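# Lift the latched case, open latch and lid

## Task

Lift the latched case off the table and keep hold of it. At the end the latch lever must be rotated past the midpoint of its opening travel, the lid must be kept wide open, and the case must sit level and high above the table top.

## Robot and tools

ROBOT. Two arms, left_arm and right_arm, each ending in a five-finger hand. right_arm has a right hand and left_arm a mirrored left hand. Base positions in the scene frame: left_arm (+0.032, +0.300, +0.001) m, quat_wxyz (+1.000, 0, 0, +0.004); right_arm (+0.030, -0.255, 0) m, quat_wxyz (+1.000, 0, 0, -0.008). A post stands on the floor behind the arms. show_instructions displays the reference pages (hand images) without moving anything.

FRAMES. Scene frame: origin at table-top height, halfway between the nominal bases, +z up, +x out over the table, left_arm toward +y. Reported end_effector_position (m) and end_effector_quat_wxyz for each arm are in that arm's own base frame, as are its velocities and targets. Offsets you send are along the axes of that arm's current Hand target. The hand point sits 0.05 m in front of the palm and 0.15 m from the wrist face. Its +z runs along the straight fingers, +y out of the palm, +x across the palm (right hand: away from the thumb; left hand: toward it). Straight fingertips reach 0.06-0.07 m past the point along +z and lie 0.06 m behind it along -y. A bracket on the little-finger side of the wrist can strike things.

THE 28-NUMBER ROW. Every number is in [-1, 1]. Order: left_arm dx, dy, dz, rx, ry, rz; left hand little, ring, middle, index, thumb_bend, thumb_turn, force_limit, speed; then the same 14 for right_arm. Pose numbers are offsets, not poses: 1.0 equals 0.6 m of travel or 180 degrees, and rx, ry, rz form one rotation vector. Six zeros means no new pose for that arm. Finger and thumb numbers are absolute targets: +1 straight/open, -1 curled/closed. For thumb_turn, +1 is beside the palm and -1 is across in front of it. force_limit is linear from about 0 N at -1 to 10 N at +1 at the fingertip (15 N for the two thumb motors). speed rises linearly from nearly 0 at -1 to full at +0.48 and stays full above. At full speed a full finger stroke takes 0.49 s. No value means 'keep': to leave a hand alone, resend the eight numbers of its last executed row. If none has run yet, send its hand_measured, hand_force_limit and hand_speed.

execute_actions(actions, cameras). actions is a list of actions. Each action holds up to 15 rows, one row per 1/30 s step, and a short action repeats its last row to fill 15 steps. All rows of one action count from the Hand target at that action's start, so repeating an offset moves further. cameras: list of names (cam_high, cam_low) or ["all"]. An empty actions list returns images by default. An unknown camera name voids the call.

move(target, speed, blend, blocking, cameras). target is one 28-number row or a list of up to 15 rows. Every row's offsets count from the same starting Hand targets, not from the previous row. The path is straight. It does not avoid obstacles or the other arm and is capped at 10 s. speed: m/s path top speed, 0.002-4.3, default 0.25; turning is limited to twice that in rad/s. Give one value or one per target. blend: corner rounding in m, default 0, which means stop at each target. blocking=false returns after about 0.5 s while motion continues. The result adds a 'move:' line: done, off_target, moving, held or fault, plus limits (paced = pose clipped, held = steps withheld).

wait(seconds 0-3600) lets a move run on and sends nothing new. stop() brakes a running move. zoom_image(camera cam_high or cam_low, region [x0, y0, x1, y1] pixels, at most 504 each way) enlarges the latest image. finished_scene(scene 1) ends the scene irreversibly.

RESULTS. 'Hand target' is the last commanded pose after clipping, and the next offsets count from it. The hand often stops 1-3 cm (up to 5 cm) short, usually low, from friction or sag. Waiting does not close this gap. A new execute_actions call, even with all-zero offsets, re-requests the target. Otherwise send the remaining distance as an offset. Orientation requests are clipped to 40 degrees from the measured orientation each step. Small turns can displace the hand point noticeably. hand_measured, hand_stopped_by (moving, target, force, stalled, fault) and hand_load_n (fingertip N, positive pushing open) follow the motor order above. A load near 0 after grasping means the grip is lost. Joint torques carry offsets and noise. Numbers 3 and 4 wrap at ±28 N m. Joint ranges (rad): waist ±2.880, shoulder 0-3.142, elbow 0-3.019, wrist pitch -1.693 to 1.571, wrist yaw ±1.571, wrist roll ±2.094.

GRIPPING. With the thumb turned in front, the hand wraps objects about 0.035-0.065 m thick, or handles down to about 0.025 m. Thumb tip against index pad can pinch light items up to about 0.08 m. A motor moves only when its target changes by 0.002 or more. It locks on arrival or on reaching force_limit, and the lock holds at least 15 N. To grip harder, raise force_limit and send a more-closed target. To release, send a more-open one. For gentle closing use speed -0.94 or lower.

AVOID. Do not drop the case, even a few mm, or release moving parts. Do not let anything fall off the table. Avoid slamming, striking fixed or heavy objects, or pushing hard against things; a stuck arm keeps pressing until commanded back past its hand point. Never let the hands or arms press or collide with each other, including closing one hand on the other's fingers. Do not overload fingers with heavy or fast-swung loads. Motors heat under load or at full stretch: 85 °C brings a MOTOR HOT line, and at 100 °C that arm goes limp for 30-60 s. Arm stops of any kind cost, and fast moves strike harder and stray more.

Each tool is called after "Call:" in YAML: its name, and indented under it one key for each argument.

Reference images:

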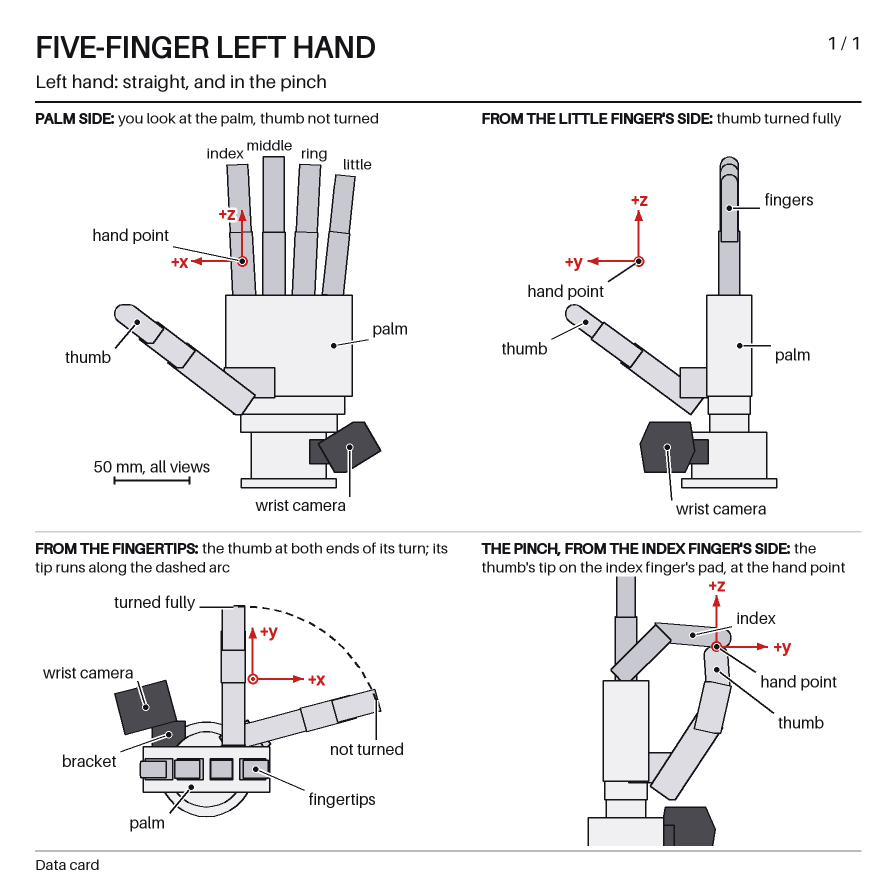

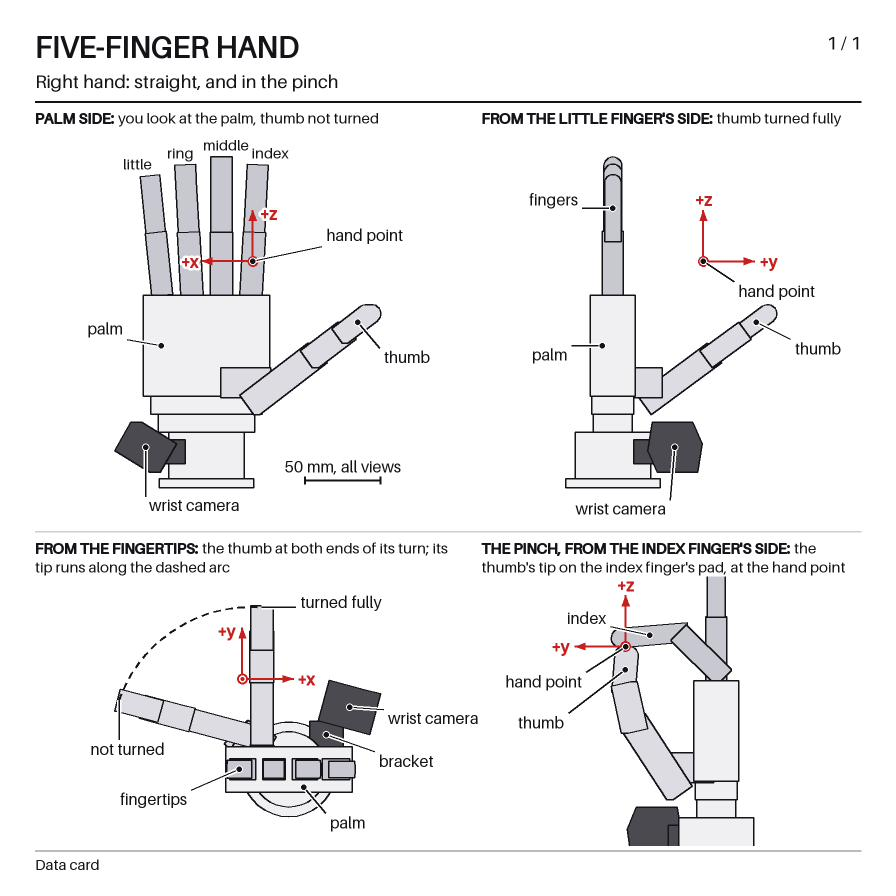

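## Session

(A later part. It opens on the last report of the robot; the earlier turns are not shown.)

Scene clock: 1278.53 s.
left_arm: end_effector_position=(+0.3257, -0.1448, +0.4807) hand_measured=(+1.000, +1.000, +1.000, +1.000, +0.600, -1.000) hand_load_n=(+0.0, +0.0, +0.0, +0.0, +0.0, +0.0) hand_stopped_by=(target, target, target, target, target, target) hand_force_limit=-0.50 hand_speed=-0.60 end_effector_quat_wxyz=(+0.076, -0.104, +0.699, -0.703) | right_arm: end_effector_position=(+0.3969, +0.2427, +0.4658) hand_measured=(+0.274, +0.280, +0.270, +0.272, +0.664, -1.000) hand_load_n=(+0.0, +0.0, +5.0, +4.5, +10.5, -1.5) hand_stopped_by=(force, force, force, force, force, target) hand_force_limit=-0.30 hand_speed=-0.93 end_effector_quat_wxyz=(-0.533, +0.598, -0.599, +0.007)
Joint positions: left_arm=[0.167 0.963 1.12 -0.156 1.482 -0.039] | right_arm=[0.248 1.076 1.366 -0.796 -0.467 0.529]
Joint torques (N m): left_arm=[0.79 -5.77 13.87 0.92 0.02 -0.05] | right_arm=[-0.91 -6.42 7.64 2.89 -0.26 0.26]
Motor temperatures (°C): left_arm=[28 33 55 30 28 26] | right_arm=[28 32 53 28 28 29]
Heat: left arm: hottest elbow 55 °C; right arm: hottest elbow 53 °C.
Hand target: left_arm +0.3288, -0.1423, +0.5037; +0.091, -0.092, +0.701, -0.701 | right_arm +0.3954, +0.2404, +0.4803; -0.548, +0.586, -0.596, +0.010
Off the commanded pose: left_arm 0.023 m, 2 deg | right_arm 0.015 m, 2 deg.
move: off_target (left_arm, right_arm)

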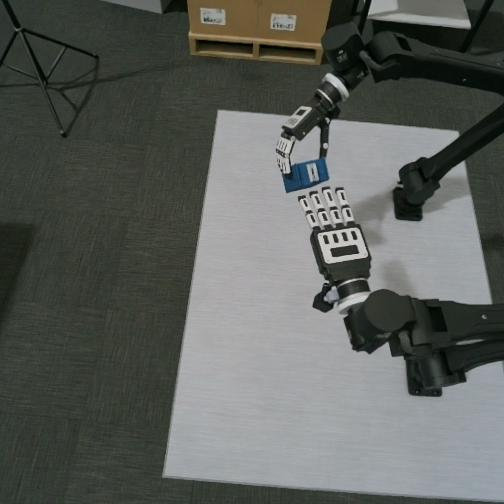

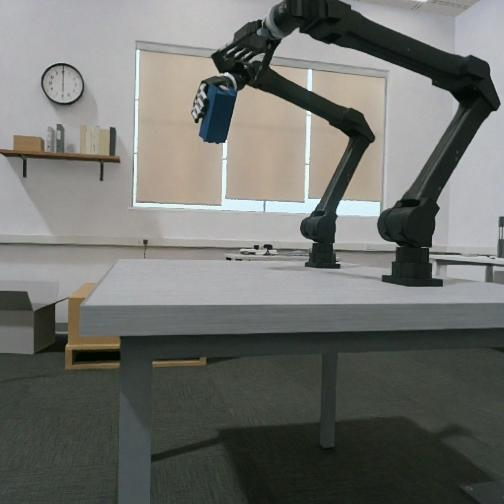

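Call:
move:
  target:
    - [0,-0.0917,0,0,0,0,1,1,1,0.72,0.0,-1,-0.5,-0.6,0,0,0,0,0,0,0.25,0.24,0.18,0.16,0.5,-1,-0.3,-0.93]
    - [-0.0085,-0.0917,0.205,0,0,0,1,1,1,0.72,0.0,-1,-0.5,-0.6,0,0,0,0,0,0,0.25,0.24,0.18,0.16,0.5,-1,-0.3,-0.93]
    - [-0.0085,0.04,0.205,0,0,0,1,1,1,0.72,0.0,-1,-0.5,-0.6,0,0,0,0,0,0,0.25,0.24,0.18,0.16,0.5,-1,-0.3,-0.93]
  speed: [0.12,0.15,0.06]
  cameras: ["cam_low","cam_high"]

Call:
zoom_image:
  camera: "cam_low"
  region: [204, 68, 244, 104]

Call:
zoom_image:
  camera: "cam_high"
  region: [270, 120, 350, 196]

Scene clock: 1292.00 s.
left_arm: end_effector_position=(+0.3672, -0.2605, +0.4756) hand_measured=(+1.000, +1.000, +1.000, +0.720, +0.000, -1.000) hand_load_n=(+0.0, +0.0, +0.0, -0.5, +0.0, +0.0) hand_stopped_by=(target, target, target, target, target, target) hand_force_limit=-0.50 hand_speed=-0.60 end_effector_quat_wxyz=(+0.078, -0.104, +0.703, -0.699) | right_arm: end_effector_position=(+0.3969, +0.2427, +0.4658) hand_measured=(+0.274, +0.280, +0.270, +0.272, +0.664, -1.000) hand_load_n=(+0.0, +0.0, +5.0, +4.0, +10.5, -1.5) hand_stopped_by=(force, force, force, force, force, target) hand_force_limit=-0.30 hand_speed=-0.93 end_effector_quat_wxyz=(-0.533, +0.598, -0.599, +0.007)
Joint positions: left_arm=[-0.182 1.076 1.188 -0.138 1.13 -0.013] | right_arm=[0.248 1.076 1.366 -0.796 -0.467 0.529]
Joint torques (N m): left_arm=[0.21 -9.52 9.44 2.13 -0.13 0.12] | right_arm=[-0.97 -6.42 7.65 2.89 -0.26 0.27]
Motor temperatures (°C): left_arm=[28 33 57 30 28 26] | right_arm=[28 32 50 28 28 29]
Heat: left arm: hottest elbow 57 °C; right arm: hottest elbow 50 °C.
Hand target: left_arm +0.3653, -0.2600, +0.4797; +0.091, -0.092, +0.701, -0.701 | right_arm +0.3954, +0.2404, +0.4803; -0.548, +0.587, -0.596, +0.010
Off the commanded pose: left_arm 0.005 m, 2 deg | right_arm 0.015 m, 2 deg.
move: done

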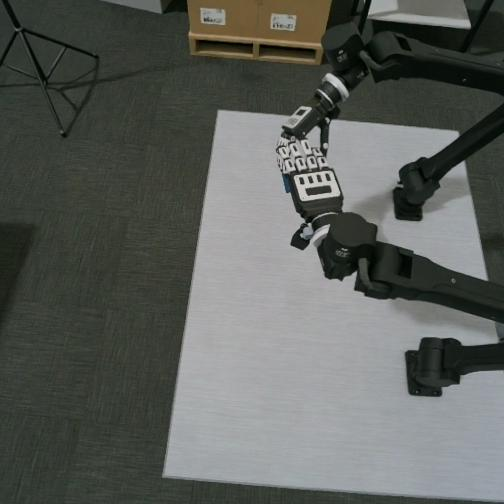

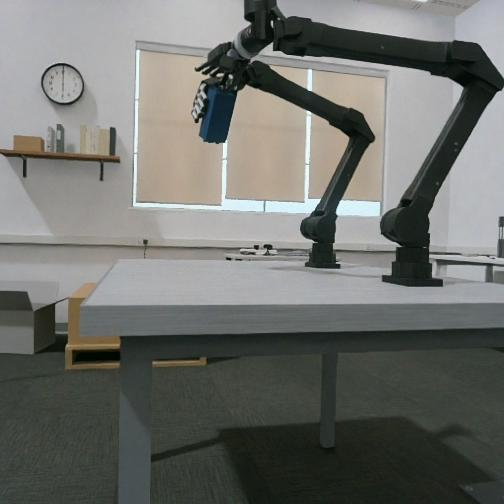

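Scaled by 12.600.

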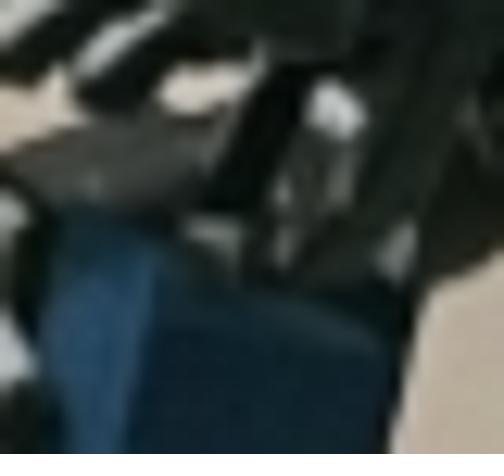

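Scaled by 6.300.

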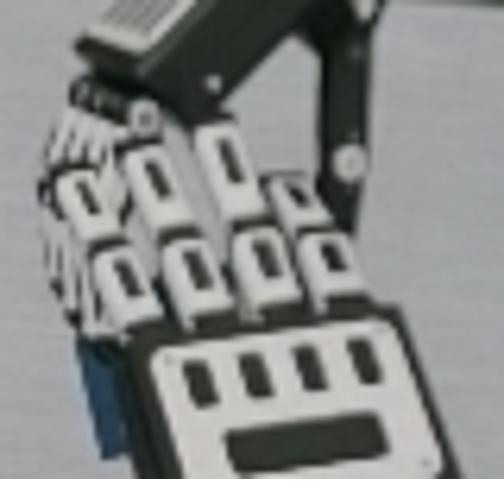

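Call:
move:
  target:
    - [0,-0.08,0,0,0,0,1,1,1,0.72,0.0,-1,-0.5,-0.6,0,0,0,0,0,0,0.25,0.24,0.18,0.16,0.5,-1,-0.3,-0.93]
    - [0,-0.08,0,0,0,0,-0.95,-0.95,-0.95,0.72,0.0,-1,0.0,-0.3,0,0,0,0,0,0,0.25,0.24,0.18,0.16,0.5,-1,-0.3,-0.93]
  speed: 0.08
  cameras: ["cam_low"]

Call:
zoom_image:
  camera: "cam_low"
  region: [194, 50, 254, 110]

Scene clock: 1305.83 s.
left_arm: end_effector_position=(+0.3622, -0.2596, +0.5052) hand_measured=(-0.950, -0.950, -0.250, +0.720, +0.000, -1.000) hand_load_n=(+0.0, +0.0, +18.0, +0.0, +1.5, +0.0) hand_stopped_by=(target, target, force, target, target, target) hand_force_limit=0.00 hand_speed=-0.30 end_effector_quat_wxyz=(+0.075, -0.107, +0.704, -0.698) | right_arm: end_effector_position=(+0.3969, +0.2427, +0.4658) hand_measured=(+0.274, +0.280, +0.270, +0.272, +0.664, -1.000) hand_load_n=(+0.0, +0.0, +5.0, +4.5, +10.5, -1.5) hand_stopped_by=(force, force, force, force, force, target) hand_force_limit=-0.30 hand_speed=-0.93 end_effector_quat_wxyz=(-0.533, +0.598, -0.599, +0.007)
Joint positions: left_arm=[-0.182 1.077 1.27 -0.228 1.13 -0.013] | right_arm=[0.248 1.076 1.366 -0.796 -0.467 0.529]
Joint torques (N m): left_arm=[0.26 -7.77 13.72 1.17 -0.09 0.09] | right_arm=[-0.97 -6.42 7.65 2.89 -0.26 0.27]
Motor temperatures (°C): left_arm=[28 33 56 30 28 26] | right_arm=[28 32 49 28 28 29]
Heat: left arm: hottest elbow 56 °C; right arm: hottest elbow 49 °C.
Hand target: left_arm +0.3654, -0.2599, +0.5277; +0.091, -0.092, +0.701, -0.701 | right_arm +0.3954, +0.2404, +0.4803; -0.548, +0.587, -0.596, +0.010
Off the commanded pose: left_arm 0.023 m, 3 deg | right_arm 0.015 m, 2 deg.
move: off_target (left_arm); target 2's new numbers were sent with left_arm's hand 0.023 m and 3 deg from that target

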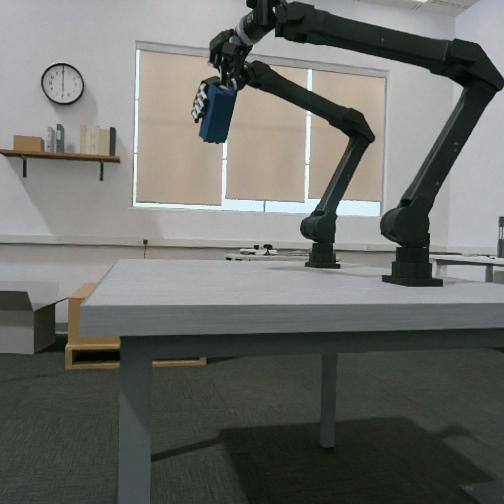

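Scaled by 8.400.

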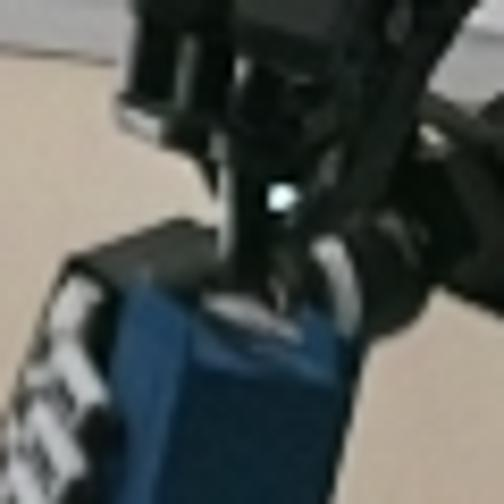

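Call:
execute_actions:
  actions:
    - [[0,0,0,0,0,0,-0.95,-0.95,0.3,0.72,0.0,-1,-0.4,-0.5,0,0,0,0,0,0,0.25,0.24,0.18,0.16,0.5,-1,-0.3,-0.93]]
    - [[0,0,0,0,0,0,-0.95,-0.95,0.3,0.72,0.6,-1,-0.4,-0.5,0,0,0,0,0,0,0.25,0.24,0.18,0.16,0.5,-1,-0.3,-0.93]]
    - [[0,0,0,0,0,0,-0.95,-0.95,0.3,0.72,0.6,-1,-0.4,-0.5,0,0,0,0,0,0,0.25,0.24,0.18,0.16,0.5,-1,-0.3,-0.93]]

Scene clock: 1309.07 s.
left_arm: end_effector_position=(+0.3622, -0.2596, +0.5052) hand_measured=(-0.950, -0.950, +0.300, +0.720, +0.600, -1.000) hand_load_n=(+0.0, +0.0, -0.5, +0.0, +0.0, +0.0) hand_stopped_by=(target, target, target, target, target, target) hand_force_limit=-0.40 hand_speed=-0.50 end_effector_quat_wxyz=(+0.075, -0.107, +0.704, -0.698) | right_arm: end_effector_position=(+0.3969, +0.2427, +0.4658) hand_measured=(+0.274, +0.280, +0.270, +0.272, +0.664, -1.000) hand_load_n=(+0.0, +0.0, +5.0, +4.5, +10.5, -1.5) hand_stopped_by=(force, force, force, force, force, target) hand_force_limit=-0.30 hand_speed=-0.93 end_effector_quat_wxyz=(-0.533, +0.598, -0.599, +0.007)
Joint positions: left_arm=[-0.182 1.077 1.27 -0.228 1.13 -0.013] | right_arm=[0.248 1.076 1.366 -0.796 -0.467 0.529]
Joint torques (N m): left_arm=[0.26 -7.71 13.72 1.16 -0.09 0.09] | right_arm=[-0.97 -6.42 7.64 2.89 -0.25 0.27]
Motor temperatures (°C): left_arm=[28 33 57 30 28 26] | right_arm=[28 32 49 28 28 29]
Heat: left arm: hottest elbow 57 °C; right arm: hottest elbow 49 °C.
Hand target: left_arm +0.3654, -0.2599, +0.5277; +0.091, -0.092, +0.701, -0.701 | right_arm +0.3954, +0.2404, +0.4803; -0.548, +0.587, -0.596, +0.010
Off the commanded pose: left_arm 0.023 m, 3 deg | right_arm 0.015 m, 2 deg.

Call:
execute_actions:
  actions:
    - [[0,0,0,0,0,0,-0.95,-0.95,0.3,0.72,1,-1,-0.4,0.0,0,0,0,0,0,0,0.25,0.24,0.18,0.16,0.5,-1,-0.3,-0.93]]
    - [[0,0,0,0,0,0,-0.95,-0.95,-0.95,0.72,1,-1,-0.6,0.0,0,0,0,0,0,0,0.25,0.24,0.18,0.16,0.5,-1,-0.3,-0.93]]
    - [[0,0,0,0,0,0,-0.95,-0.95,-0.95,0.72,1,-1,-0.6,-0.0,0,0,0,0,0,0,0.25,0.24,0.18,0.16,0.5,-1,-0.3,-0.93]]
    - [[0,0,0,0,0,0,-0.95,-0.95,-0.95,0.72,0.3,-1,-0.7,-0.3,0,0,0,0,0,0,0.25,0.24,0.18,0.16,0.5,-1,-0.3,-0.93]]

Scene clock: 1313.47 s.
left_arm: end_effector_position=(+0.3622, -0.2596, +0.5052) hand_measured=(-0.950, -0.950, -0.950, +0.720, +0.508, -1.000) hand_load_n=(+0.0, +0.0, +0.0, +0.0, +2.5, +0.5) hand_stopped_by=(target, target, target, target, force, target) hand_force_limit=-0.70 hand_speed=-0.30 end_effector_quat_wxyz=(+0.075, -0.107, +0.704, -0.698) | right_arm: end_effector_position=(+0.3969, +0.2427, +0.4658) hand_measured=(+0.274, +0.280, +0.270, +0.272, +0.664, -1.000) hand_load_n=(+0.0, +0.0, +5.0, +4.5, +10.5, -1.5) hand_stopped_by=(force, force, force, force, force, target) hand_force_limit=-0.30 hand_speed=-0.93 end_effector_quat_wxyz=(-0.533, +0.598, -0.599, +0.007)
Joint positions: left_arm=[-0.182 1.077 1.27 -0.228 1.13 -0.013] | right_arm=[0.248 1.076 1.366 -0.796 -0.467 0.529]
Joint torques (N m): left_arm=[0.26 -7.77 13.72 1.17 -0.09 0.09] | right_arm=[-0.97 -6.42 7.65 2.89 -0.26 0.27]
Motor temperatures (°C): left_arm=[28 33 58 30 28 26] | right_arm=[28 32 48 28 28 29]
Heat: left arm: hottest elbow 58 °C; right arm: hottest elbow 48 °C.
Hand target: left_arm +0.3654, -0.2599, +0.5277; +0.091, -0.092, +0.701, -0.701 | right_arm +0.3954, +0.2404, +0.4803; -0.548, +0.587, -0.596, +0.010
Off the commanded pose: left_arm 0.023 m, 3 deg | right_arm 0.015 m, 2 deg.

Call:
execute_actions:
  actions: []
  cameras: ["all"]

Scene clock: 1321.03 s.
left_arm: end_effector_position=(+0.3622, -0.2596, +0.5052) hand_measured=(-0.950, -0.950, -0.950, +0.720, +0.508, -1.000) hand_load_n=(+0.0, +0.0, +0.0, +0.0, +2.5, +0.5) hand_stopped_by=(target, target, target, target, force, target) hand_force_limit=-0.70 hand_speed=-0.30 end_effector_quat_wxyz=(+0.075, -0.107, +0.704, -0.698) | right_arm: end_effector_position=(+0.3969, +0.2427, +0.4658) hand_measured=(+0.274, +0.280, +0.270, +0.272, +0.664, -1.000) hand_load_n=(-0.5, +0.0, +5.0, +4.5, +10.5, -1.5) hand_stopped_by=(force, force, force, force, force, target) hand_force_limit=-0.30 hand_speed=-0.93 end_effector_quat_wxyz=(-0.533, +0.598, -0.599, +0.007)
Joint positions: left_arm=[-0.182 1.077 1.27 -0.228 1.13 -0.013] | right_arm=[0.248 1.076 1.366 -0.796 -0.467 0.529]
Joint velocities: within noise
Joint torques (N m): left_arm=[0.26 -7.77 13.71 1.17 -0.09 0.09] | right_arm=[-0.97 -6.42 7.65 2.89 -0.26 0.27]
Motor temperatures (°C): left_arm=[28 33 60 30 28 26] | right_arm=[28 32 48 28 28 29]
Heat: left arm: hottest elbow 60 °C; right arm: hottest elbow 48 °C.
Hand target: left_arm +0.3654, -0.2599, +0.5277; +0.091, -0.092, +0.701, -0.701 | right_arm +0.3954, +0.2404, +0.4803; -0.548, +0.587, -0.596, +0.010
Off the commanded pose: left_arm 0.023 m, 3 deg | right_arm 0.015 m, 2 deg.

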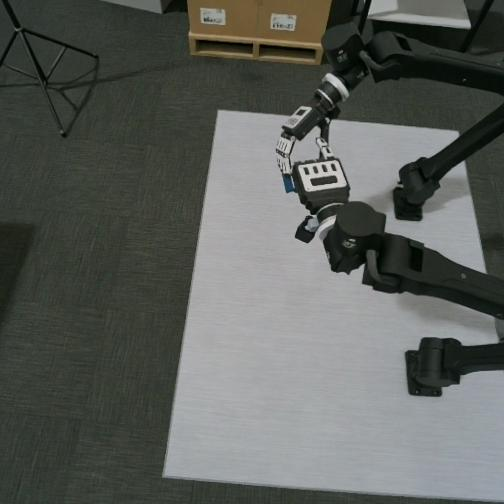

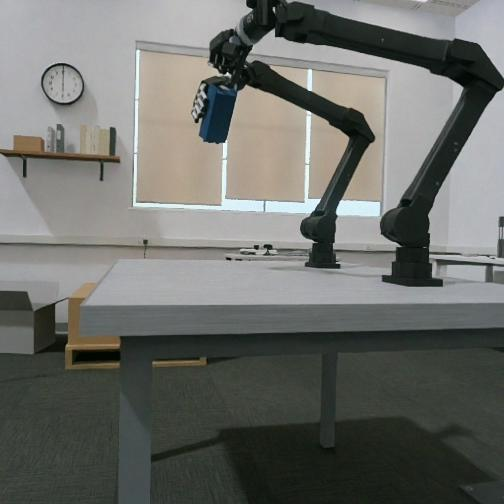

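Call:
zoom_image:
  camera: "cam_high"
  region: [264, 110, 364, 210]

Call:
zoom_image:
  camera: "cam_low"
  region: [186, 64, 266, 144]

Scaled by 5.040.

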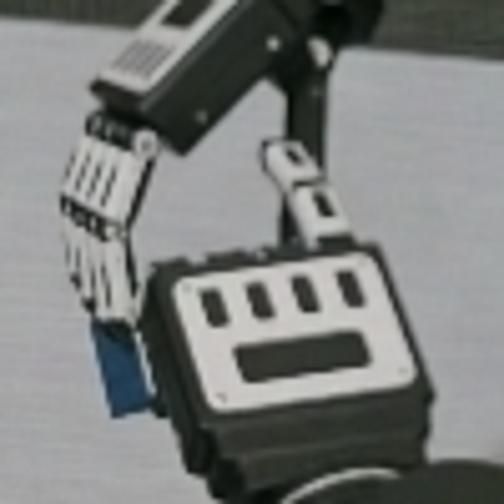

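Scaled by 6.300.

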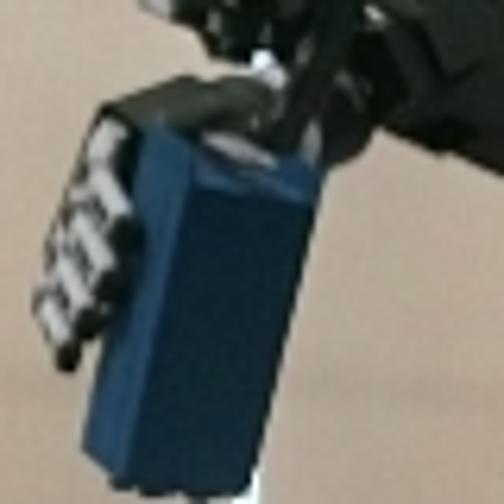

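Call:
move:
  target:
    - [0,0,0,0,0,0,-0.95,-0.95,-0.95,0.72,1,-1,-0.7,-0.3,0,0,0,0,0,0,0.25,0.24,0.18,0.16,0.5,-1,-0.3,-0.93]
    - [0,0,0,0,0,0,-0.95,-0.95,0.72,0.72,1,-1,-0.7,-0.3,0,0,0,0,0,0,0.25,0.24,0.18,0.16,0.5,-1,-0.3,-0.93]
    - [0,0,0,0,0,0,-0.95,-0.95,0.72,0.72,0,-1,-0.7,-0.3,0,0,0,0,0,0,0.25,0.24,0.18,0.16,0.5,-1,-0.3,-0.93]

Scene clock: 1332.03 s.
left_arm: end_effector_position=(+0.3622, -0.2596, +0.5052) hand_measured=(-0.950, -0.950, +0.720, +0.720, +0.000, -1.000) hand_load_n=(+0.0, +0.0, +0.0, -0.5, +0.0, +0.0) hand_stopped_by=(target, target, target, target, target, target) hand_force_limit=-0.70 hand_speed=-0.30 end_effector_quat_wxyz=(+0.075, -0.107, +0.704, -0.698) | right_arm: end_effector_position=(+0.3969, +0.2427, +0.4658) hand_measured=(+0.274, +0.280, +0.270, +0.272, +0.664, -1.000) hand_load_n=(+0.0, +0.0, +5.0, +4.5, +10.5, -1.5) hand_stopped_by=(force, force, force, force, force, target) hand_force_limit=-0.30 hand_speed=-0.93 end_effector_quat_wxyz=(-0.533, +0.598, -0.599, +0.007)
Joint positions: left_arm=[-0.182 1.077 1.27 -0.228 1.13 -0.013] | right_arm=[0.248 1.076 1.366 -0.796 -0.467 0.529]
Joint torques (N m): left_arm=[0.26 -7.71 13.72 1.17 -0.09 0.09] | right_arm=[-0.97 -6.42 7.64 2.89 -0.26 0.27]
Motor temperatures (°C): left_arm=[28 33 62 30 28 26] | right_arm=[28 32 47 28 28 29]
Heat: left arm: hottest elbow 62 °C; right arm: hottest elbow 47 °C.
Hand target: left_arm +0.3654, -0.2599, +0.5277; +0.091, -0.092, +0.701, -0.701 | right_arm +0.3954, +0.2404, +0.4803; -0.548, +0.587, -0.596, +0.010
Off the commanded pose: left_arm 0.023 m, 3 deg | right_arm 0.015 m, 2 deg.
move: done; target 2's new numbers were sent with left_arm's hand 0.023 m and 3 deg from that target; target 3's new numbers were sent with left_arm's hand 0.023 m and 3 deg from that target

Call:
move:
  target: [0,0.092,0,0,0,0,-0.95,-0.95,0.72,0.72,0,-1,-0.7,-0.3,0,0,0,0,0,0,0.25,0.24,0.18,0.16,0.5,-1,-0.3,-0.93]
  speed: 0.05
  cameras: ["all"]

Scene clock: 1336.80 s.
left_arm: end_effector_position=(+0.3671, -0.2605, +0.4687) hand_measured=(-0.950, -0.950, +0.720, +0.720, +0.000, -1.000) hand_load_n=(+0.0, +0.0, +0.0, +0.0, +0.5, +0.0) hand_stopped_by=(target, target, target, target, target, target) hand_force_limit=-0.70 hand_speed=-0.30 end_effector_quat_wxyz=(+0.078, -0.104, +0.703, -0.699) | right_arm: end_effector_position=(+0.3969, +0.2427, +0.4658) hand_measured=(+0.274, +0.280, +0.270, +0.272, +0.664, -1.000) hand_load_n=(+0.0, +0.0, +5.0, +4.5, +10.5, -1.5) hand_stopped_by=(force, force, force, force, force, target) hand_force_limit=-0.30 hand_speed=-0.93 end_effector_quat_wxyz=(-0.533, +0.598, -0.599, +0.007)
Joint positions: left_arm=[-0.182 1.074 1.168 -0.12 1.13 -0.013] | right_arm=[0.248 1.076 1.366 -0.796 -0.467 0.529]
Joint torques (N m): left_arm=[0.15 -9.47 9.4 2.06 -0.13 0.12] | right_arm=[-0.97 -6.36 7.65 2.89 -0.26 0.27]
Motor temperatures (°C): left_arm=[28 33 62 30 28 26] | right_arm=[28 32 47 28 28 29]
Heat: left arm: hottest elbow 62 °C; right arm: hottest elbow 47 °C.
Hand target: left_arm +0.3652, -0.2599, +0.4727; +0.091, -0.092, +0.701, -0.701 | right_arm +0.3954, +0.2404, +0.4803; -0.548, +0.587, -0.596, +0.010
Off the commanded pose: left_arm 0.004 m, 2 deg | right_arm 0.015 m, 2 deg.
move: done

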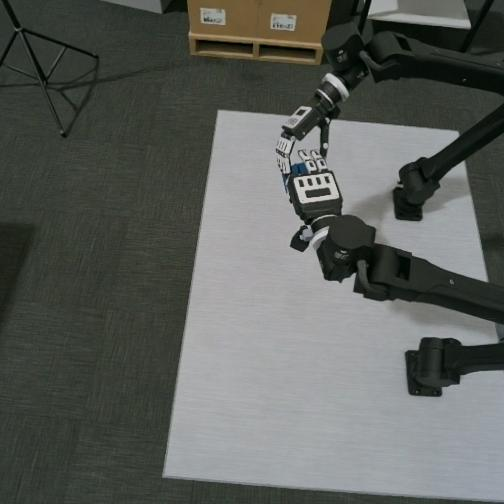

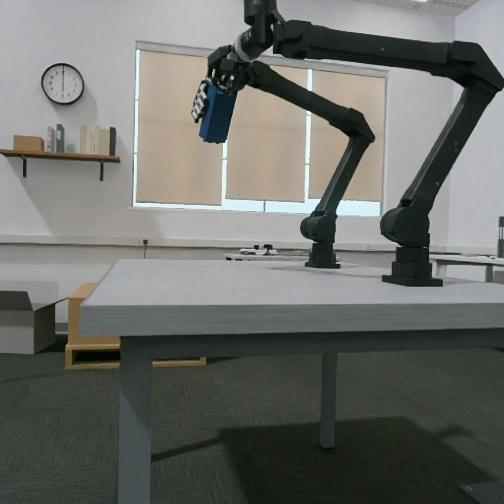

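Call:
zoom_image:
  camera: "cam_high"
  region: [274, 140, 354, 220]

Call:
zoom_image:
  camera: "cam_low"
  region: [196, 64, 256, 124]

Scaled by 6.300.

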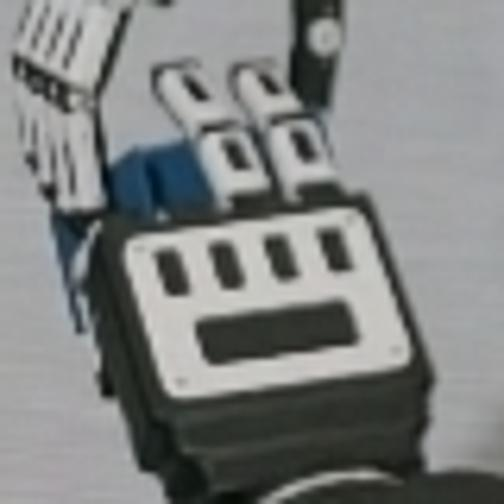

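Scaled by 8.400.

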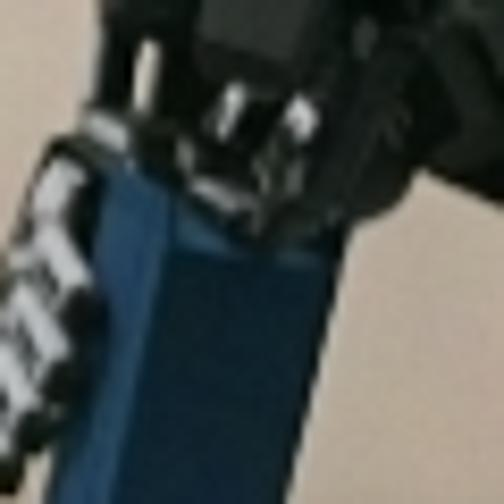

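Call:
move:
  target: [-0.0007,0.001,0.0149,0,0,0,-0.95,-0.95,0.72,0.72,0,-1,-0.7,-0.3,0,0,0,0,0,0,0.25,0.24,0.18,0.16,0.5,-1,-0.3,-0.93]
  speed: 0.03
  cameras: ["all"]

Call:
zoom_image:
  camera: "cam_low"
  region: [206, 74, 246, 114]

Scene clock: 1341.73 s.
left_arm: end_effector_position=(+0.3674, -0.2661, +0.4694) hand_measured=(-0.950, -0.950, +0.720, +0.720, +0.000, -1.000) hand_load_n=(+0.0, +0.0, +0.0, -0.5, +0.0, +0.0) hand_stopped_by=(target, target, target, target, target, target) hand_force_limit=-0.70 hand_speed=-0.30 end_effector_quat_wxyz=(+0.082, -0.104, +0.702, -0.699) | right_arm: end_effector_position=(+0.3969, +0.2427, +0.4658) hand_measured=(+0.274, +0.280, +0.270, +0.272, +0.664, -1.000) hand_load_n=(+0.0, +0.0, +5.0, +4.5, +10.0, -1.5) hand_stopped_by=(force, force, force, force, force, target) hand_force_limit=-0.30 hand_speed=-0.93 end_effector_quat_wxyz=(-0.533, +0.598, -0.599, +0.007)
Joint positions: left_arm=[-0.199 1.074 1.168 -0.113 1.108 -0.013] | right_arm=[0.248 1.076 1.366 -0.796 -0.467 0.529]
Joint torques (N m): left_arm=[-0.32 -8.53 9.88 2.13 -0.15 0.11] | right_arm=[-0.91 -6.42 7.64 2.91 -0.26 0.27]
Motor temperatures (°C): left_arm=[28 33 60 30 28 26] | right_arm=[28 32 47 28 28 29]
Heat: left arm: hottest elbow 60 °C; right arm: hottest elbow 47 °C.
Hand target: left_arm +0.3680, -0.2684, +0.4721; +0.091, -0.092, +0.701, -0.701 | right_arm +0.3954, +0.2404, +0.4803; -0.548, +0.587, -0.596, +0.010
Off the commanded pose: left_arm 0.004 m, 2 deg | right_arm 0.015 m, 2 deg.
move: done

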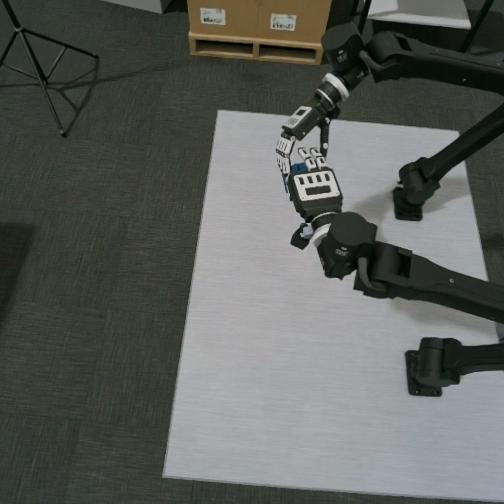

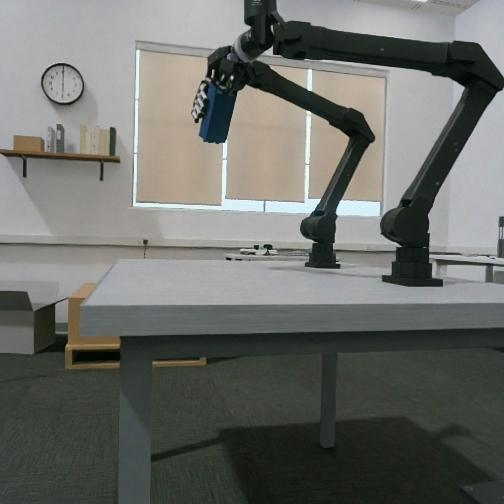

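Scaled by 12.600.

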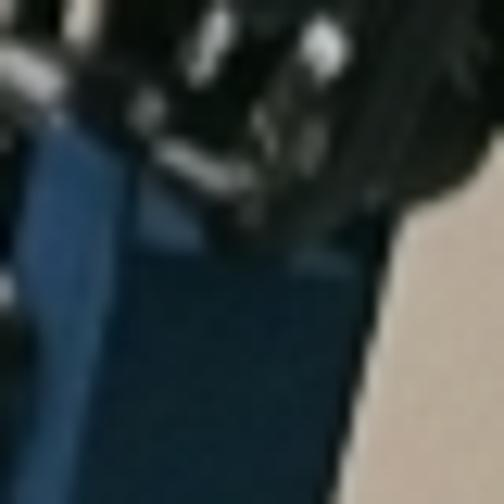

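Call:
move:
  target: [-0.002,0.0025,0.009,0,0,0,-0.95,-0.95,0.72,0.72,0,-1,-0.7,-0.3,0,0,0,0,0,0,0.25,0.24,0.18,0.16,0.5,-1,-0.3,-0.93]
  speed: 0.03

Scene clock: 1347.30 s.
left_arm: end_effector_position=(+0.3670, -0.2703, +0.4702) hand_measured=(-0.950, -0.950, +0.720, +0.720, +0.000, -1.000) hand_load_n=(+0.0, +0.0, +0.0, +0.0, +0.0, +0.0) hand_stopped_by=(target, target, target, target, target, target) hand_force_limit=-0.70 hand_speed=-0.30 end_effector_quat_wxyz=(+0.085, -0.102, +0.702, -0.700) | right_arm: end_effector_position=(+0.3969, +0.2427, +0.4658) hand_measured=(+0.274, +0.280, +0.270, +0.272, +0.664, -1.000) hand_load_n=(+0.0, +0.0, +5.0, +4.5, +10.5, -1.5) hand_stopped_by=(force, force, force, force, force, target) hand_force_limit=-0.30 hand_speed=-0.93 end_effector_quat_wxyz=(-0.533, +0.598, -0.599, +0.007)
Joint positions: left_arm=[-0.211 1.074 1.168 -0.107 1.096 -0.013] | right_arm=[0.248 1.076 1.366 -0.796 -0.467 0.529]
Joint torques (N m): left_arm=[-0.32 -7.77 10.03 2.14 -0.15 0.11] | right_arm=[-0.97 -6.42 7.65 2.91 -0.26 0.26]
Motor temperatures (°C): left_arm=[28 33 59 30 28 26] | right_arm=[28 32 47 28 28 29]
Heat: left arm: hottest elbow 59 °C; right arm: hottest elbow 47 °C.
Hand target: left_arm +0.3705, -0.2734, +0.4705; +0.091, -0.092, +0.701, -0.701 | right_arm +0.3954, +0.2404, +0.4803; -0.548, +0.586, -0.596, +0.010
Off the commanded pose: left_arm 0.005 m, 1 deg | right_arm 0.015 m, 2 deg.
move: done

Call:
move:
  target: [-0.003,0.0075,0.0,0,0,0,-0.95,-0.95,0.72,0.72,0,-1,-0.7,-0.3,0,0,0,0,0,0,0.25,0.24,0.18,0.16,0.5,-1,-0.3,-0.93]
  speed: 0.03

Scene clock: 1349.47 s.
left_arm: end_effector_position=(+0.3684, -0.2706, +0.4708) hand_measured=(-0.950, -0.950, +0.720, +0.720, +0.000, -1.000) hand_load_n=(+0.0, +0.0, +0.0, +0.0, +0.5, +0.5) hand_stopped_by=(target, target, target, target, target, target) hand_force_limit=-0.70 hand_speed=-0.30 end_effector_quat_wxyz=(+0.088, -0.099, +0.701, -0.701) | right_arm: end_effector_position=(+0.3973, +0.2425, +0.4661) hand_measured=(+0.274, +0.280, +0.270, +0.272, +0.664, -1.000) hand_load_n=(-0.5, +0.0, +5.0, +4.5, +10.0, -1.5) hand_stopped_by=(force, force, force, force, force, target) hand_force_limit=-0.30 hand_speed=-0.93 end_effector_quat_wxyz=(-0.533, +0.597, -0.600, +0.007)
Joint positions: left_arm=[-0.211 1.076 1.168 -0.096 1.096 -0.013] | right_arm=[0.247 1.076 1.366 -0.794 -0.467 0.531]
Joint torques (N m): left_arm=[-0.15 -7.71 9.31 2.19 -0.06 0.12] | right_arm=[-0.91 -6.36 7.65 2.84 -0.26 0.24]
Motor temperatures (°C): left_arm=[28 33 59 30 28 26] | right_arm=[28 32 47 28 28 29]
Heat: left arm: hottest elbow 59 °C; right arm: hottest elbow 47 °C.
Hand target: left_arm +0.3722, -0.2729, +0.4661; +0.091, -0.092, +0.701, -0.701 | right_arm +0.3954, +0.2405, +0.4802; -0.548, +0.587, -0.596, +0.010
Off the commanded pose: left_arm 0.007 m, 1 deg | right_arm 0.014 m, 2 deg.
move: done

Call:
move:
  target: [0,0,0,0,0,0,-0.95,-0.95,0.2,0.2,0,-1,-0.6,-0.94,0,0,0,0,0,0,0.25,0.24,0.18,0.16,0.5,-1,-0.3,-0.93]

Call:
wait:
  seconds: 6

Scene clock: 1353.90 s.
left_arm: end_effector_position=(+0.3685, -0.2707, +0.4711) hand_measured=(-0.950, -0.950, +0.422, +0.462, +0.000, -1.000) hand_load_n=(+0.0, +0.0, +2.0, +0.0, +1.5, +0.5) hand_stopped_by=(target, target, force, force, target, target) hand_force_limit=-0.60 hand_speed=-0.94 end_effector_quat_wxyz=(+0.088, -0.098, +0.700, -0.701) | right_arm: end_effector_position=(+0.3973, +0.2425, +0.4661) hand_measured=(+0.274, +0.280, +0.270, +0.272, +0.664, -1.000) hand_load_n=(+0.0, +0.5, +5.0, +4.5, +10.5, -1.0) hand_stopped_by=(force, force, force, force, force, target) hand_force_limit=-0.30 hand_speed=-0.93 end_effector_quat_wxyz=(-0.533, +0.597, -0.600, +0.007)
Joint positions: left_arm=[-0.211 1.076 1.168 -0.094 1.096 -0.013] | right_arm=[0.247 1.076 1.366 -0.794 -0.467 0.531]
Joint torques (N m): left_arm=[-0.15 -7.71 9.29 2.11 -0.06 0.12] | right_arm=[-0.91 -6.36 7.64 2.84 -0.26 0.25]
Motor temperatures (°C): left_arm=[28 33 58 30 28 26] | right_arm=[28 32 47 28 28 29]
Heat: left arm: hottest elbow 58 °C; right arm: hottest elbow 47 °C.
Hand target: left_arm +0.3722, -0.2729, +0.4661; +0.091, -0.092, +0.701, -0.701 | right_arm +0.3954, +0.2405, +0.4803; -0.548, +0.587, -0.596, +0.010
Off the commanded pose: left_arm 0.007 m, 1 deg | right_arm 0.014 m, 2 deg.
move: done

Scene clock: 1359.90 s.
left_arm: end_effector_position=(+0.3685, -0.2707, +0.4711) hand_measured=(-0.950, -0.950, +0.422, +0.462, +0.000, -1.000) hand_load_n=(+0.0, +0.0, +2.0, +0.0, +2.0, +0.5) hand_stopped_by=(target, target, force, force, target, target) hand_force_limit=-0.60 hand_speed=-0.94 end_effector_quat_wxyz=(+0.088, -0.098, +0.700, -0.701) | right_arm: end_effector_position=(+0.3973, +0.2425, +0.4661) hand_measured=(+0.274, +0.280, +0.270, +0.272, +0.664, -1.000) hand_load_n=(+0.0, +0.0, +5.0, +4.5, +10.5, -1.0) hand_stopped_by=(force, force, force, force, force, target) hand_force_limit=-0.30 hand_speed=-0.93 end_effector_quat_wxyz=(-0.533, +0.597, -0.600, +0.007)
Joint positions: left_arm=[-0.211 1.076 1.168 -0.094 1.096 -0.013] | right_arm=[0.247 1.076 1.366 -0.794 -0.467 0.531]
Joint torques (N m): left_arm=[-0.09 -7.71 9.28 2.11 -0.06 0.12] | right_arm=[-0.91 -6.42 7.64 2.84 -0.26 0.25]
Motor temperatures (°C): left_arm=[28 33 57 30 28 26] | right_arm=[28 32 46 28 28 29]
Heat: left arm: hottest elbow 57 °C; right arm: hottest elbow 46 °C.
Hand target: left_arm +0.3722, -0.2729, +0.4661; +0.091, -0.092, +0.701, -0.701 | right_arm +0.3954, +0.2405, +0.4803; -0.548, +0.587, -0.596, +0.010
Off the commanded pose: left_arm 0.007 m, 1 deg | right_arm 0.014 m, 2 deg.
wait: 6.00 s; at rest by 0.17 s

Call:
move:
  target: [0,-0.03,0,0,0,0,-0.95,-0.95,0.2,0.2,0,-1,-0.6,-0.94,0,0,0,0,0,0,0.25,0.24,0.18,0.16,0.5,-1,-0.3,-0.93]
  speed: 0.03

Scene clock: 1363.23 s.
left_arm: end_effector_position=(+0.3681, -0.2706, +0.4688) hand_measured=(-0.950, -0.950, +0.422, +0.462, +0.000, -1.000) hand_load_n=(+0.0, +0.0, +2.5, +0.0, +2.0, +0.0) hand_stopped_by=(target, target, force, force, target, target) hand_force_limit=-0.60 hand_speed=-0.94 end_effector_quat_wxyz=(+0.083, -0.103, +0.702, -0.699) | right_arm: end_effector_position=(+0.3972, +0.2424, +0.4641) hand_measured=(+0.274, +0.280, +0.270, +0.272, +0.664, -1.000) hand_load_n=(+0.0, +0.0, +5.0, +4.5, +10.5, -1.5) hand_stopped_by=(force, force, force, force, force, target) hand_force_limit=-0.30 hand_speed=-0.93 end_effector_quat_wxyz=(-0.532, +0.597, -0.601, +0.006)
Joint positions: left_arm=[-0.211 1.077 1.168 -0.108 1.096 -0.013] | right_arm=[0.247 1.076 1.362 -0.794 -0.467 0.531]
Joint torques (N m): left_arm=[-0.09 -7.47 13.04 1.06 -0.03 0.1] | right_arm=[-0.91 -6.42 7.88 2.84 -0.26 0.25]
Motor temperatures (°C): left_arm=[28 33 57 30 28 26] | right_arm=[28 32 46 28 28 29]
Heat: left arm: hottest elbow 57 °C; right arm: hottest elbow 46 °C.
Hand target: left_arm +0.3723, -0.2729, +0.4840; +0.091, -0.092, +0.701, -0.701 | right_arm +0.3954, +0.2405, +0.4801; -0.548, +0.587, -0.596, +0.010
Off the commanded pose: left_arm 0.016 m, 2 deg | right_arm 0.016 m, 2 deg.
move: off_target (left_arm)

Call:
move:
  target: [0,0,0,0,0,0,-0.95,-0.95,0.2,0.2,-0.25,-1,-0.07,-0.94,0,0,0,0,0,0,0.25,0.24,0.18,0.16,0.5,-1,-0.3,-0.93]

Call:
wait:
  seconds: 6

Scene clock: 1365.20 s.
left_arm: end_effector_position=(+0.3681, -0.2706, +0.4688) hand_measured=(-0.950, -0.950, +0.422, +0.462, -0.064, -1.000) hand_load_n=(+0.0, +0.0, +6.0, +2.5, +6.5, +0.5) hand_stopped_by=(target, target, force, force, force, target) hand_force_limit=-0.07 hand_speed=-0.94 end_effector_quat_wxyz=(+0.083, -0.103, +0.702, -0.699) | right_arm: end_effector_position=(+0.3971, +0.2428, +0.4644) hand_measured=(+0.274, +0.280, +0.270, +0.272, +0.664, -1.000) hand_load_n=(+0.0, +0.0, +5.5, +4.0, +10.5, -1.5) hand_stopped_by=(force, force, force, force, force, target) hand_force_limit=-0.30 hand_speed=-0.93 end_effector_quat_wxyz=(-0.532, +0.596, -0.602, +0.004)
Joint positions: left_arm=[-0.211 1.077 1.168 -0.108 1.096 -0.013] | right_arm=[0.247 1.076 1.362 -0.794 -0.468 0.536]
Joint torques (N m): left_arm=[-0.09 -7.53 13.03 1.07 -0.03 0.1] | right_arm=[-0.91 -6.36 7.88 2.85 -0.21 0.2]
Motor temperatures (°C): left_arm=[28 33 57 30 28 26] | right_arm=[28 32 47 28 28 29]
Heat: left arm: hottest elbow 57 °C; right arm: hottest elbow 47 °C.
Hand target: left_arm +0.3723, -0.2729, +0.4840; +0.091, -0.092, +0.701, -0.701 | right_arm +0.3954, +0.2405, +0.4801; -0.548, +0.587, -0.596, +0.010
Off the commanded pose: left_arm 0.016 m, 2 deg | right_arm 0.016 m, 2 deg.
move: done

Scene clock: 1371.20 s.
left_arm: end_effector_position=(+0.3681, -0.2706, +0.4688) hand_measured=(-0.950, -0.950, +0.422, +0.462, -0.064, -1.000) hand_load_n=(+0.5, +0.0, +6.0, +2.5, +6.5, +1.0) hand_stopped_by=(target, target, force, force, force, target) hand_force_limit=-0.07 hand_speed=-0.94 end_effector_quat_wxyz=(+0.083, -0.103, +0.702, -0.699) | right_arm: end_effector_position=(+0.3971, +0.2428, +0.4644) hand_measured=(+0.274, +0.280, +0.270, +0.272, +0.664, -1.000) hand_load_n=(+0.0, +0.0, +5.0, +4.5, +10.0, -1.5) hand_stopped_by=(force, force, force, force, force, target) hand_force_limit=-0.30 hand_speed=-0.93 end_effector_quat_wxyz=(-0.532, +0.596, -0.602, +0.004)
Joint positions: left_arm=[-0.211 1.077 1.168 -0.108 1.096 -0.013] | right_arm=[0.247 1.076 1.362 -0.794 -0.468 0.536]
Joint torques (N m): left_arm=[-0.09 -7.53 13.04 1.07 -0.03 0.1] | right_arm=[-0.91 -6.48 7.88 2.85 -0.21 0.2]
Motor temperatures (°C): left_arm=[28 33 57 30 28 26] | right_arm=[28 32 47 28 28 29]
Heat: left arm: hottest elbow 57 °C; right arm: hottest elbow 47 °C.
Hand target: left_arm +0.3723, -0.2729, +0.4840; +0.091, -0.092, +0.701, -0.701 | right_arm +0.3954, +0.2405, +0.4801; -0.548, +0.587, -0.596, +0.010
Off the commanded pose: left_arm 0.016 m, 2 deg | right_arm 0.016 m, 2 deg.
wait: 6.00 s; at rest by 0.17 s

Call:
move:
  target: [0,0,0,0,0,0,-0.95,-0.95,0.2,0.2,-0.4,-1,0.3,-0.94,0,0,0,0,0,0,0.25,0.24,0.18,0.16,0.5,-1,-0.3,-0.93]

Call:
wait:
  seconds: 5
  cameras: ["all"]

Scene clock: 1373.13 s.
left_arm: end_effector_position=(+0.3680, -0.2707, +0.4688) hand_measured=(-0.950, -0.950, +0.422, +0.462, -0.114, -1.000) hand_load_n=(+0.0, +0.0, +8.0, +4.0, +9.5, +1.5) hand_stopped_by=(target, target, force, force, force, target) hand_force_limit=0.30 hand_speed=-0.94 end_effector_quat_wxyz=(+0.083, -0.103, +0.702, -0.699) | right_arm: end_effector_position=(+0.3965, +0.2432, +0.4640) hand_measured=(+0.274, +0.280, +0.270, +0.272, +0.664, -1.000) hand_load_n=(+0.0, +0.0, +5.0, +4.0, +10.5, -1.0) hand_stopped_by=(force, force, force, force, force, target) hand_force_limit=-0.30 hand_speed=-0.93 end_effector_quat_wxyz=(-0.532, +0.595, -0.602, +0.002)
Joint positions: left_arm=[-0.211 1.077 1.168 -0.108 1.096 -0.013] | right_arm=[0.247 1.076 1.361 -0.794 -0.472 0.539]
Joint torques (N m): left_arm=[-0.03 -7.53 13.04 1.07 -0.03 0.1] | right_arm=[-0.91 -6.42 7.98 2.85 -0.09 0.16]
Motor temperatures (°C): left_arm=[28 33 58 30 28 26] | right_arm=[28 32 47 28 28 29]
Heat: left arm: hottest elbow 58 °C; right arm: hottest elbow 47 °C.
Hand target: left_arm +0.3723, -0.2729, +0.4840; +0.091, -0.092, +0.701, -0.701 | right_arm +0.3954, +0.2405, +0.4801; -0.548, +0.587, -0.596, +0.010
Off the commanded pose: left_arm 0.016 m, 2 deg | right_arm 0.016 m, 2 deg.
move: done

Scene clock: 1378.13 s.
left_arm: end_effector_position=(+0.3680, -0.2707, +0.4688) hand_measured=(-0.950, -0.950, +0.422, +0.462, -0.114, -1.000) hand_load_n=(+0.0, +0.0, +8.0, +4.5, +9.5, +1.5) hand_stopped_by=(target, target, force, force, force, target) hand_force_limit=0.30 hand_speed=-0.94 end_effector_quat_wxyz=(+0.083, -0.103, +0.702, -0.699) | right_arm: end_effector_position=(+0.3965, +0.2432, +0.4640) hand_measured=(+0.274, +0.280, +0.270, +0.272, +0.664, -1.000) hand_load_n=(+0.0, +0.0, +5.0, +4.5, +10.5, -1.0) hand_stopped_by=(force, force, force, force, force, target) hand_force_limit=-0.30 hand_speed=-0.93 end_effector_quat_wxyz=(-0.532, +0.595, -0.603, +0.002)
Joint positions: left_arm=[-0.211 1.077 1.168 -0.108 1.096 -0.013] | right_arm=[0.247 1.076 1.361 -0.794 -0.472 0.539]
Joint torques (N m): left_arm=[0.03 -7.53 13.04 1.07 -0.03 0.1] | right_arm=[-0.91 -6.42 7.98 2.85 -0.09 0.17]
Motor temperatures (°C): left_arm=[28 33 58 30 28 26] | right_arm=[28 32 47 28 28 29]
Heat: left arm: hottest elbow 58 °C; right arm: hottest elbow 47 °C.
Hand target: left_arm +0.3723, -0.2729, +0.4840; +0.091, -0.092, +0.701, -0.701 | right_arm +0.3954, +0.2405, +0.4801; -0.548, +0.587, -0.596, +0.010
Off the commanded pose: left_arm 0.016 m, 2 deg | right_arm 0.016 m, 2 deg.
wait: 5.00 s; at rest by 0.17 s

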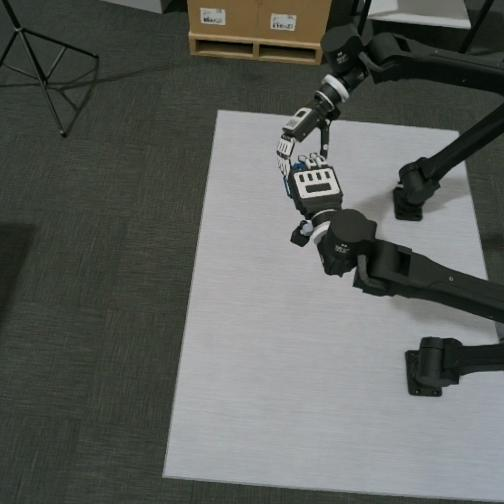

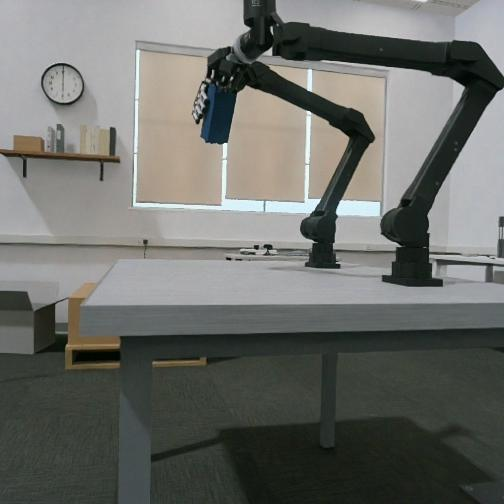

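Call:
zoom_image:
  camera: "cam_high"
  region: [284, 145, 344, 205]

Call:
zoom_image:
  camera: "cam_low"
  region: [196, 64, 256, 124]

Scaled by 8.400.

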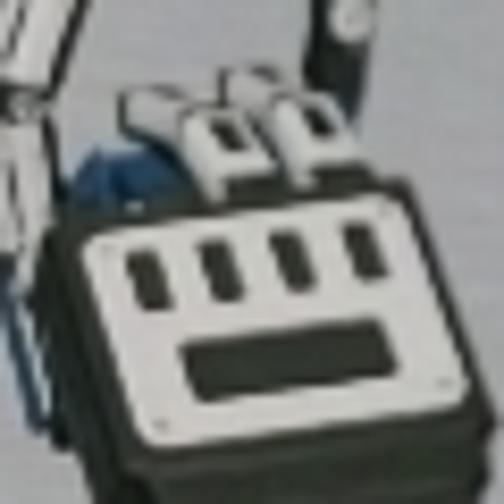

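Scaled by 8.400.

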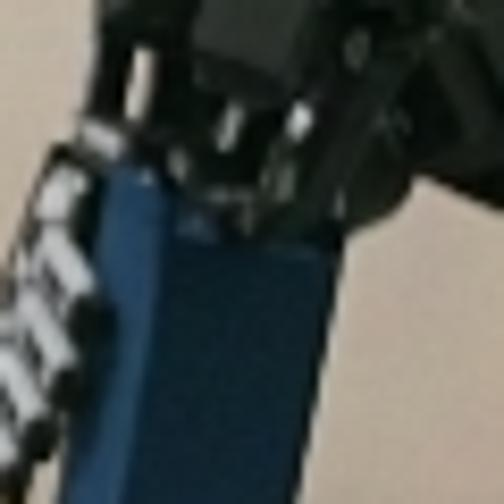

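Call:
zoom_image:
  camera: "cam_low"
  region: [210, 76, 242, 108]

Scaled by 15.750.

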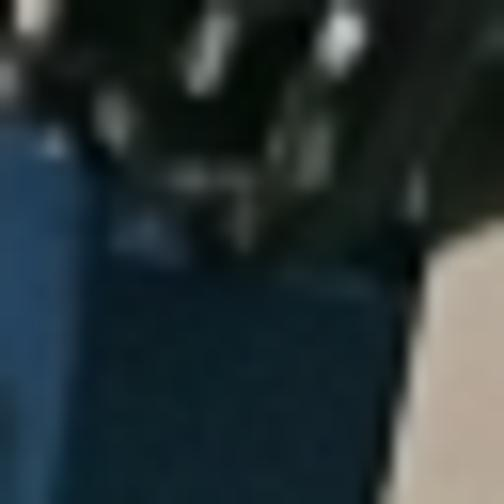

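Call:
move:
  target: [0,-0.0167,0,0,0,0,-0.95,-0.95,0.2,0.2,-0.4,-1,0.3,-0.94,0,0,0,0,0,0,0.25,0.24,0.18,0.16,0.5,-1,-0.3,-0.93]
  speed: 0.03

Scene clock: 1397.40 s.
left_arm: end_effector_position=(+0.3679, -0.2707, +0.4702) hand_measured=(-0.950, -0.950, +0.422, +0.462, -0.114, -1.000) hand_load_n=(+0.0, +0.0, +8.5, +3.0, +9.5, +0.5) hand_stopped_by=(target, target, force, force, force, target) hand_force_limit=0.30 hand_speed=-0.94 end_effector_quat_wxyz=(+0.078, -0.108, +0.704, -0.698) | right_arm: end_effector_position=(+0.3964, +0.2434, +0.4643) hand_measured=(+0.274, +0.280, +0.270, +0.272, +0.664, -1.000) hand_load_n=(+0.0, +0.0, +5.5, +4.5, +10.5, -0.5) hand_stopped_by=(force, force, force, force, force, target) hand_force_limit=-0.30 hand_speed=-0.93 end_effector_quat_wxyz=(-0.532, +0.594, -0.603, +0.000)
Joint positions: left_arm=[-0.211 1.081 1.18 -0.131 1.096 -0.013] | right_arm=[0.247 1.076 1.361 -0.794 -0.473 0.543]
Joint torques (N m): left_arm=[0.03 -7.71 14.17 1.07 0 0.09] | right_arm=[-0.85 -6.42 7.98 2.85 -0.06 0.13]
Motor temperatures (°C): left_arm=[28 32 59 30 28 26] | right_arm=[28 32 46 28 27 29]
Heat: left arm: hottest elbow 59 °C; right arm: hottest elbow 46 °C.
Hand target: left_arm +0.3722, -0.2729, +0.4939; +0.091, -0.092, +0.701, -0.701 | right_arm +0.3954, +0.2405, +0.4802; -0.548, +0.587, -0.596, +0.010
Off the commanded pose: left_arm 0.024 m, 2 deg | right_arm 0.016 m, 3 deg.
move: off_target (left_arm)


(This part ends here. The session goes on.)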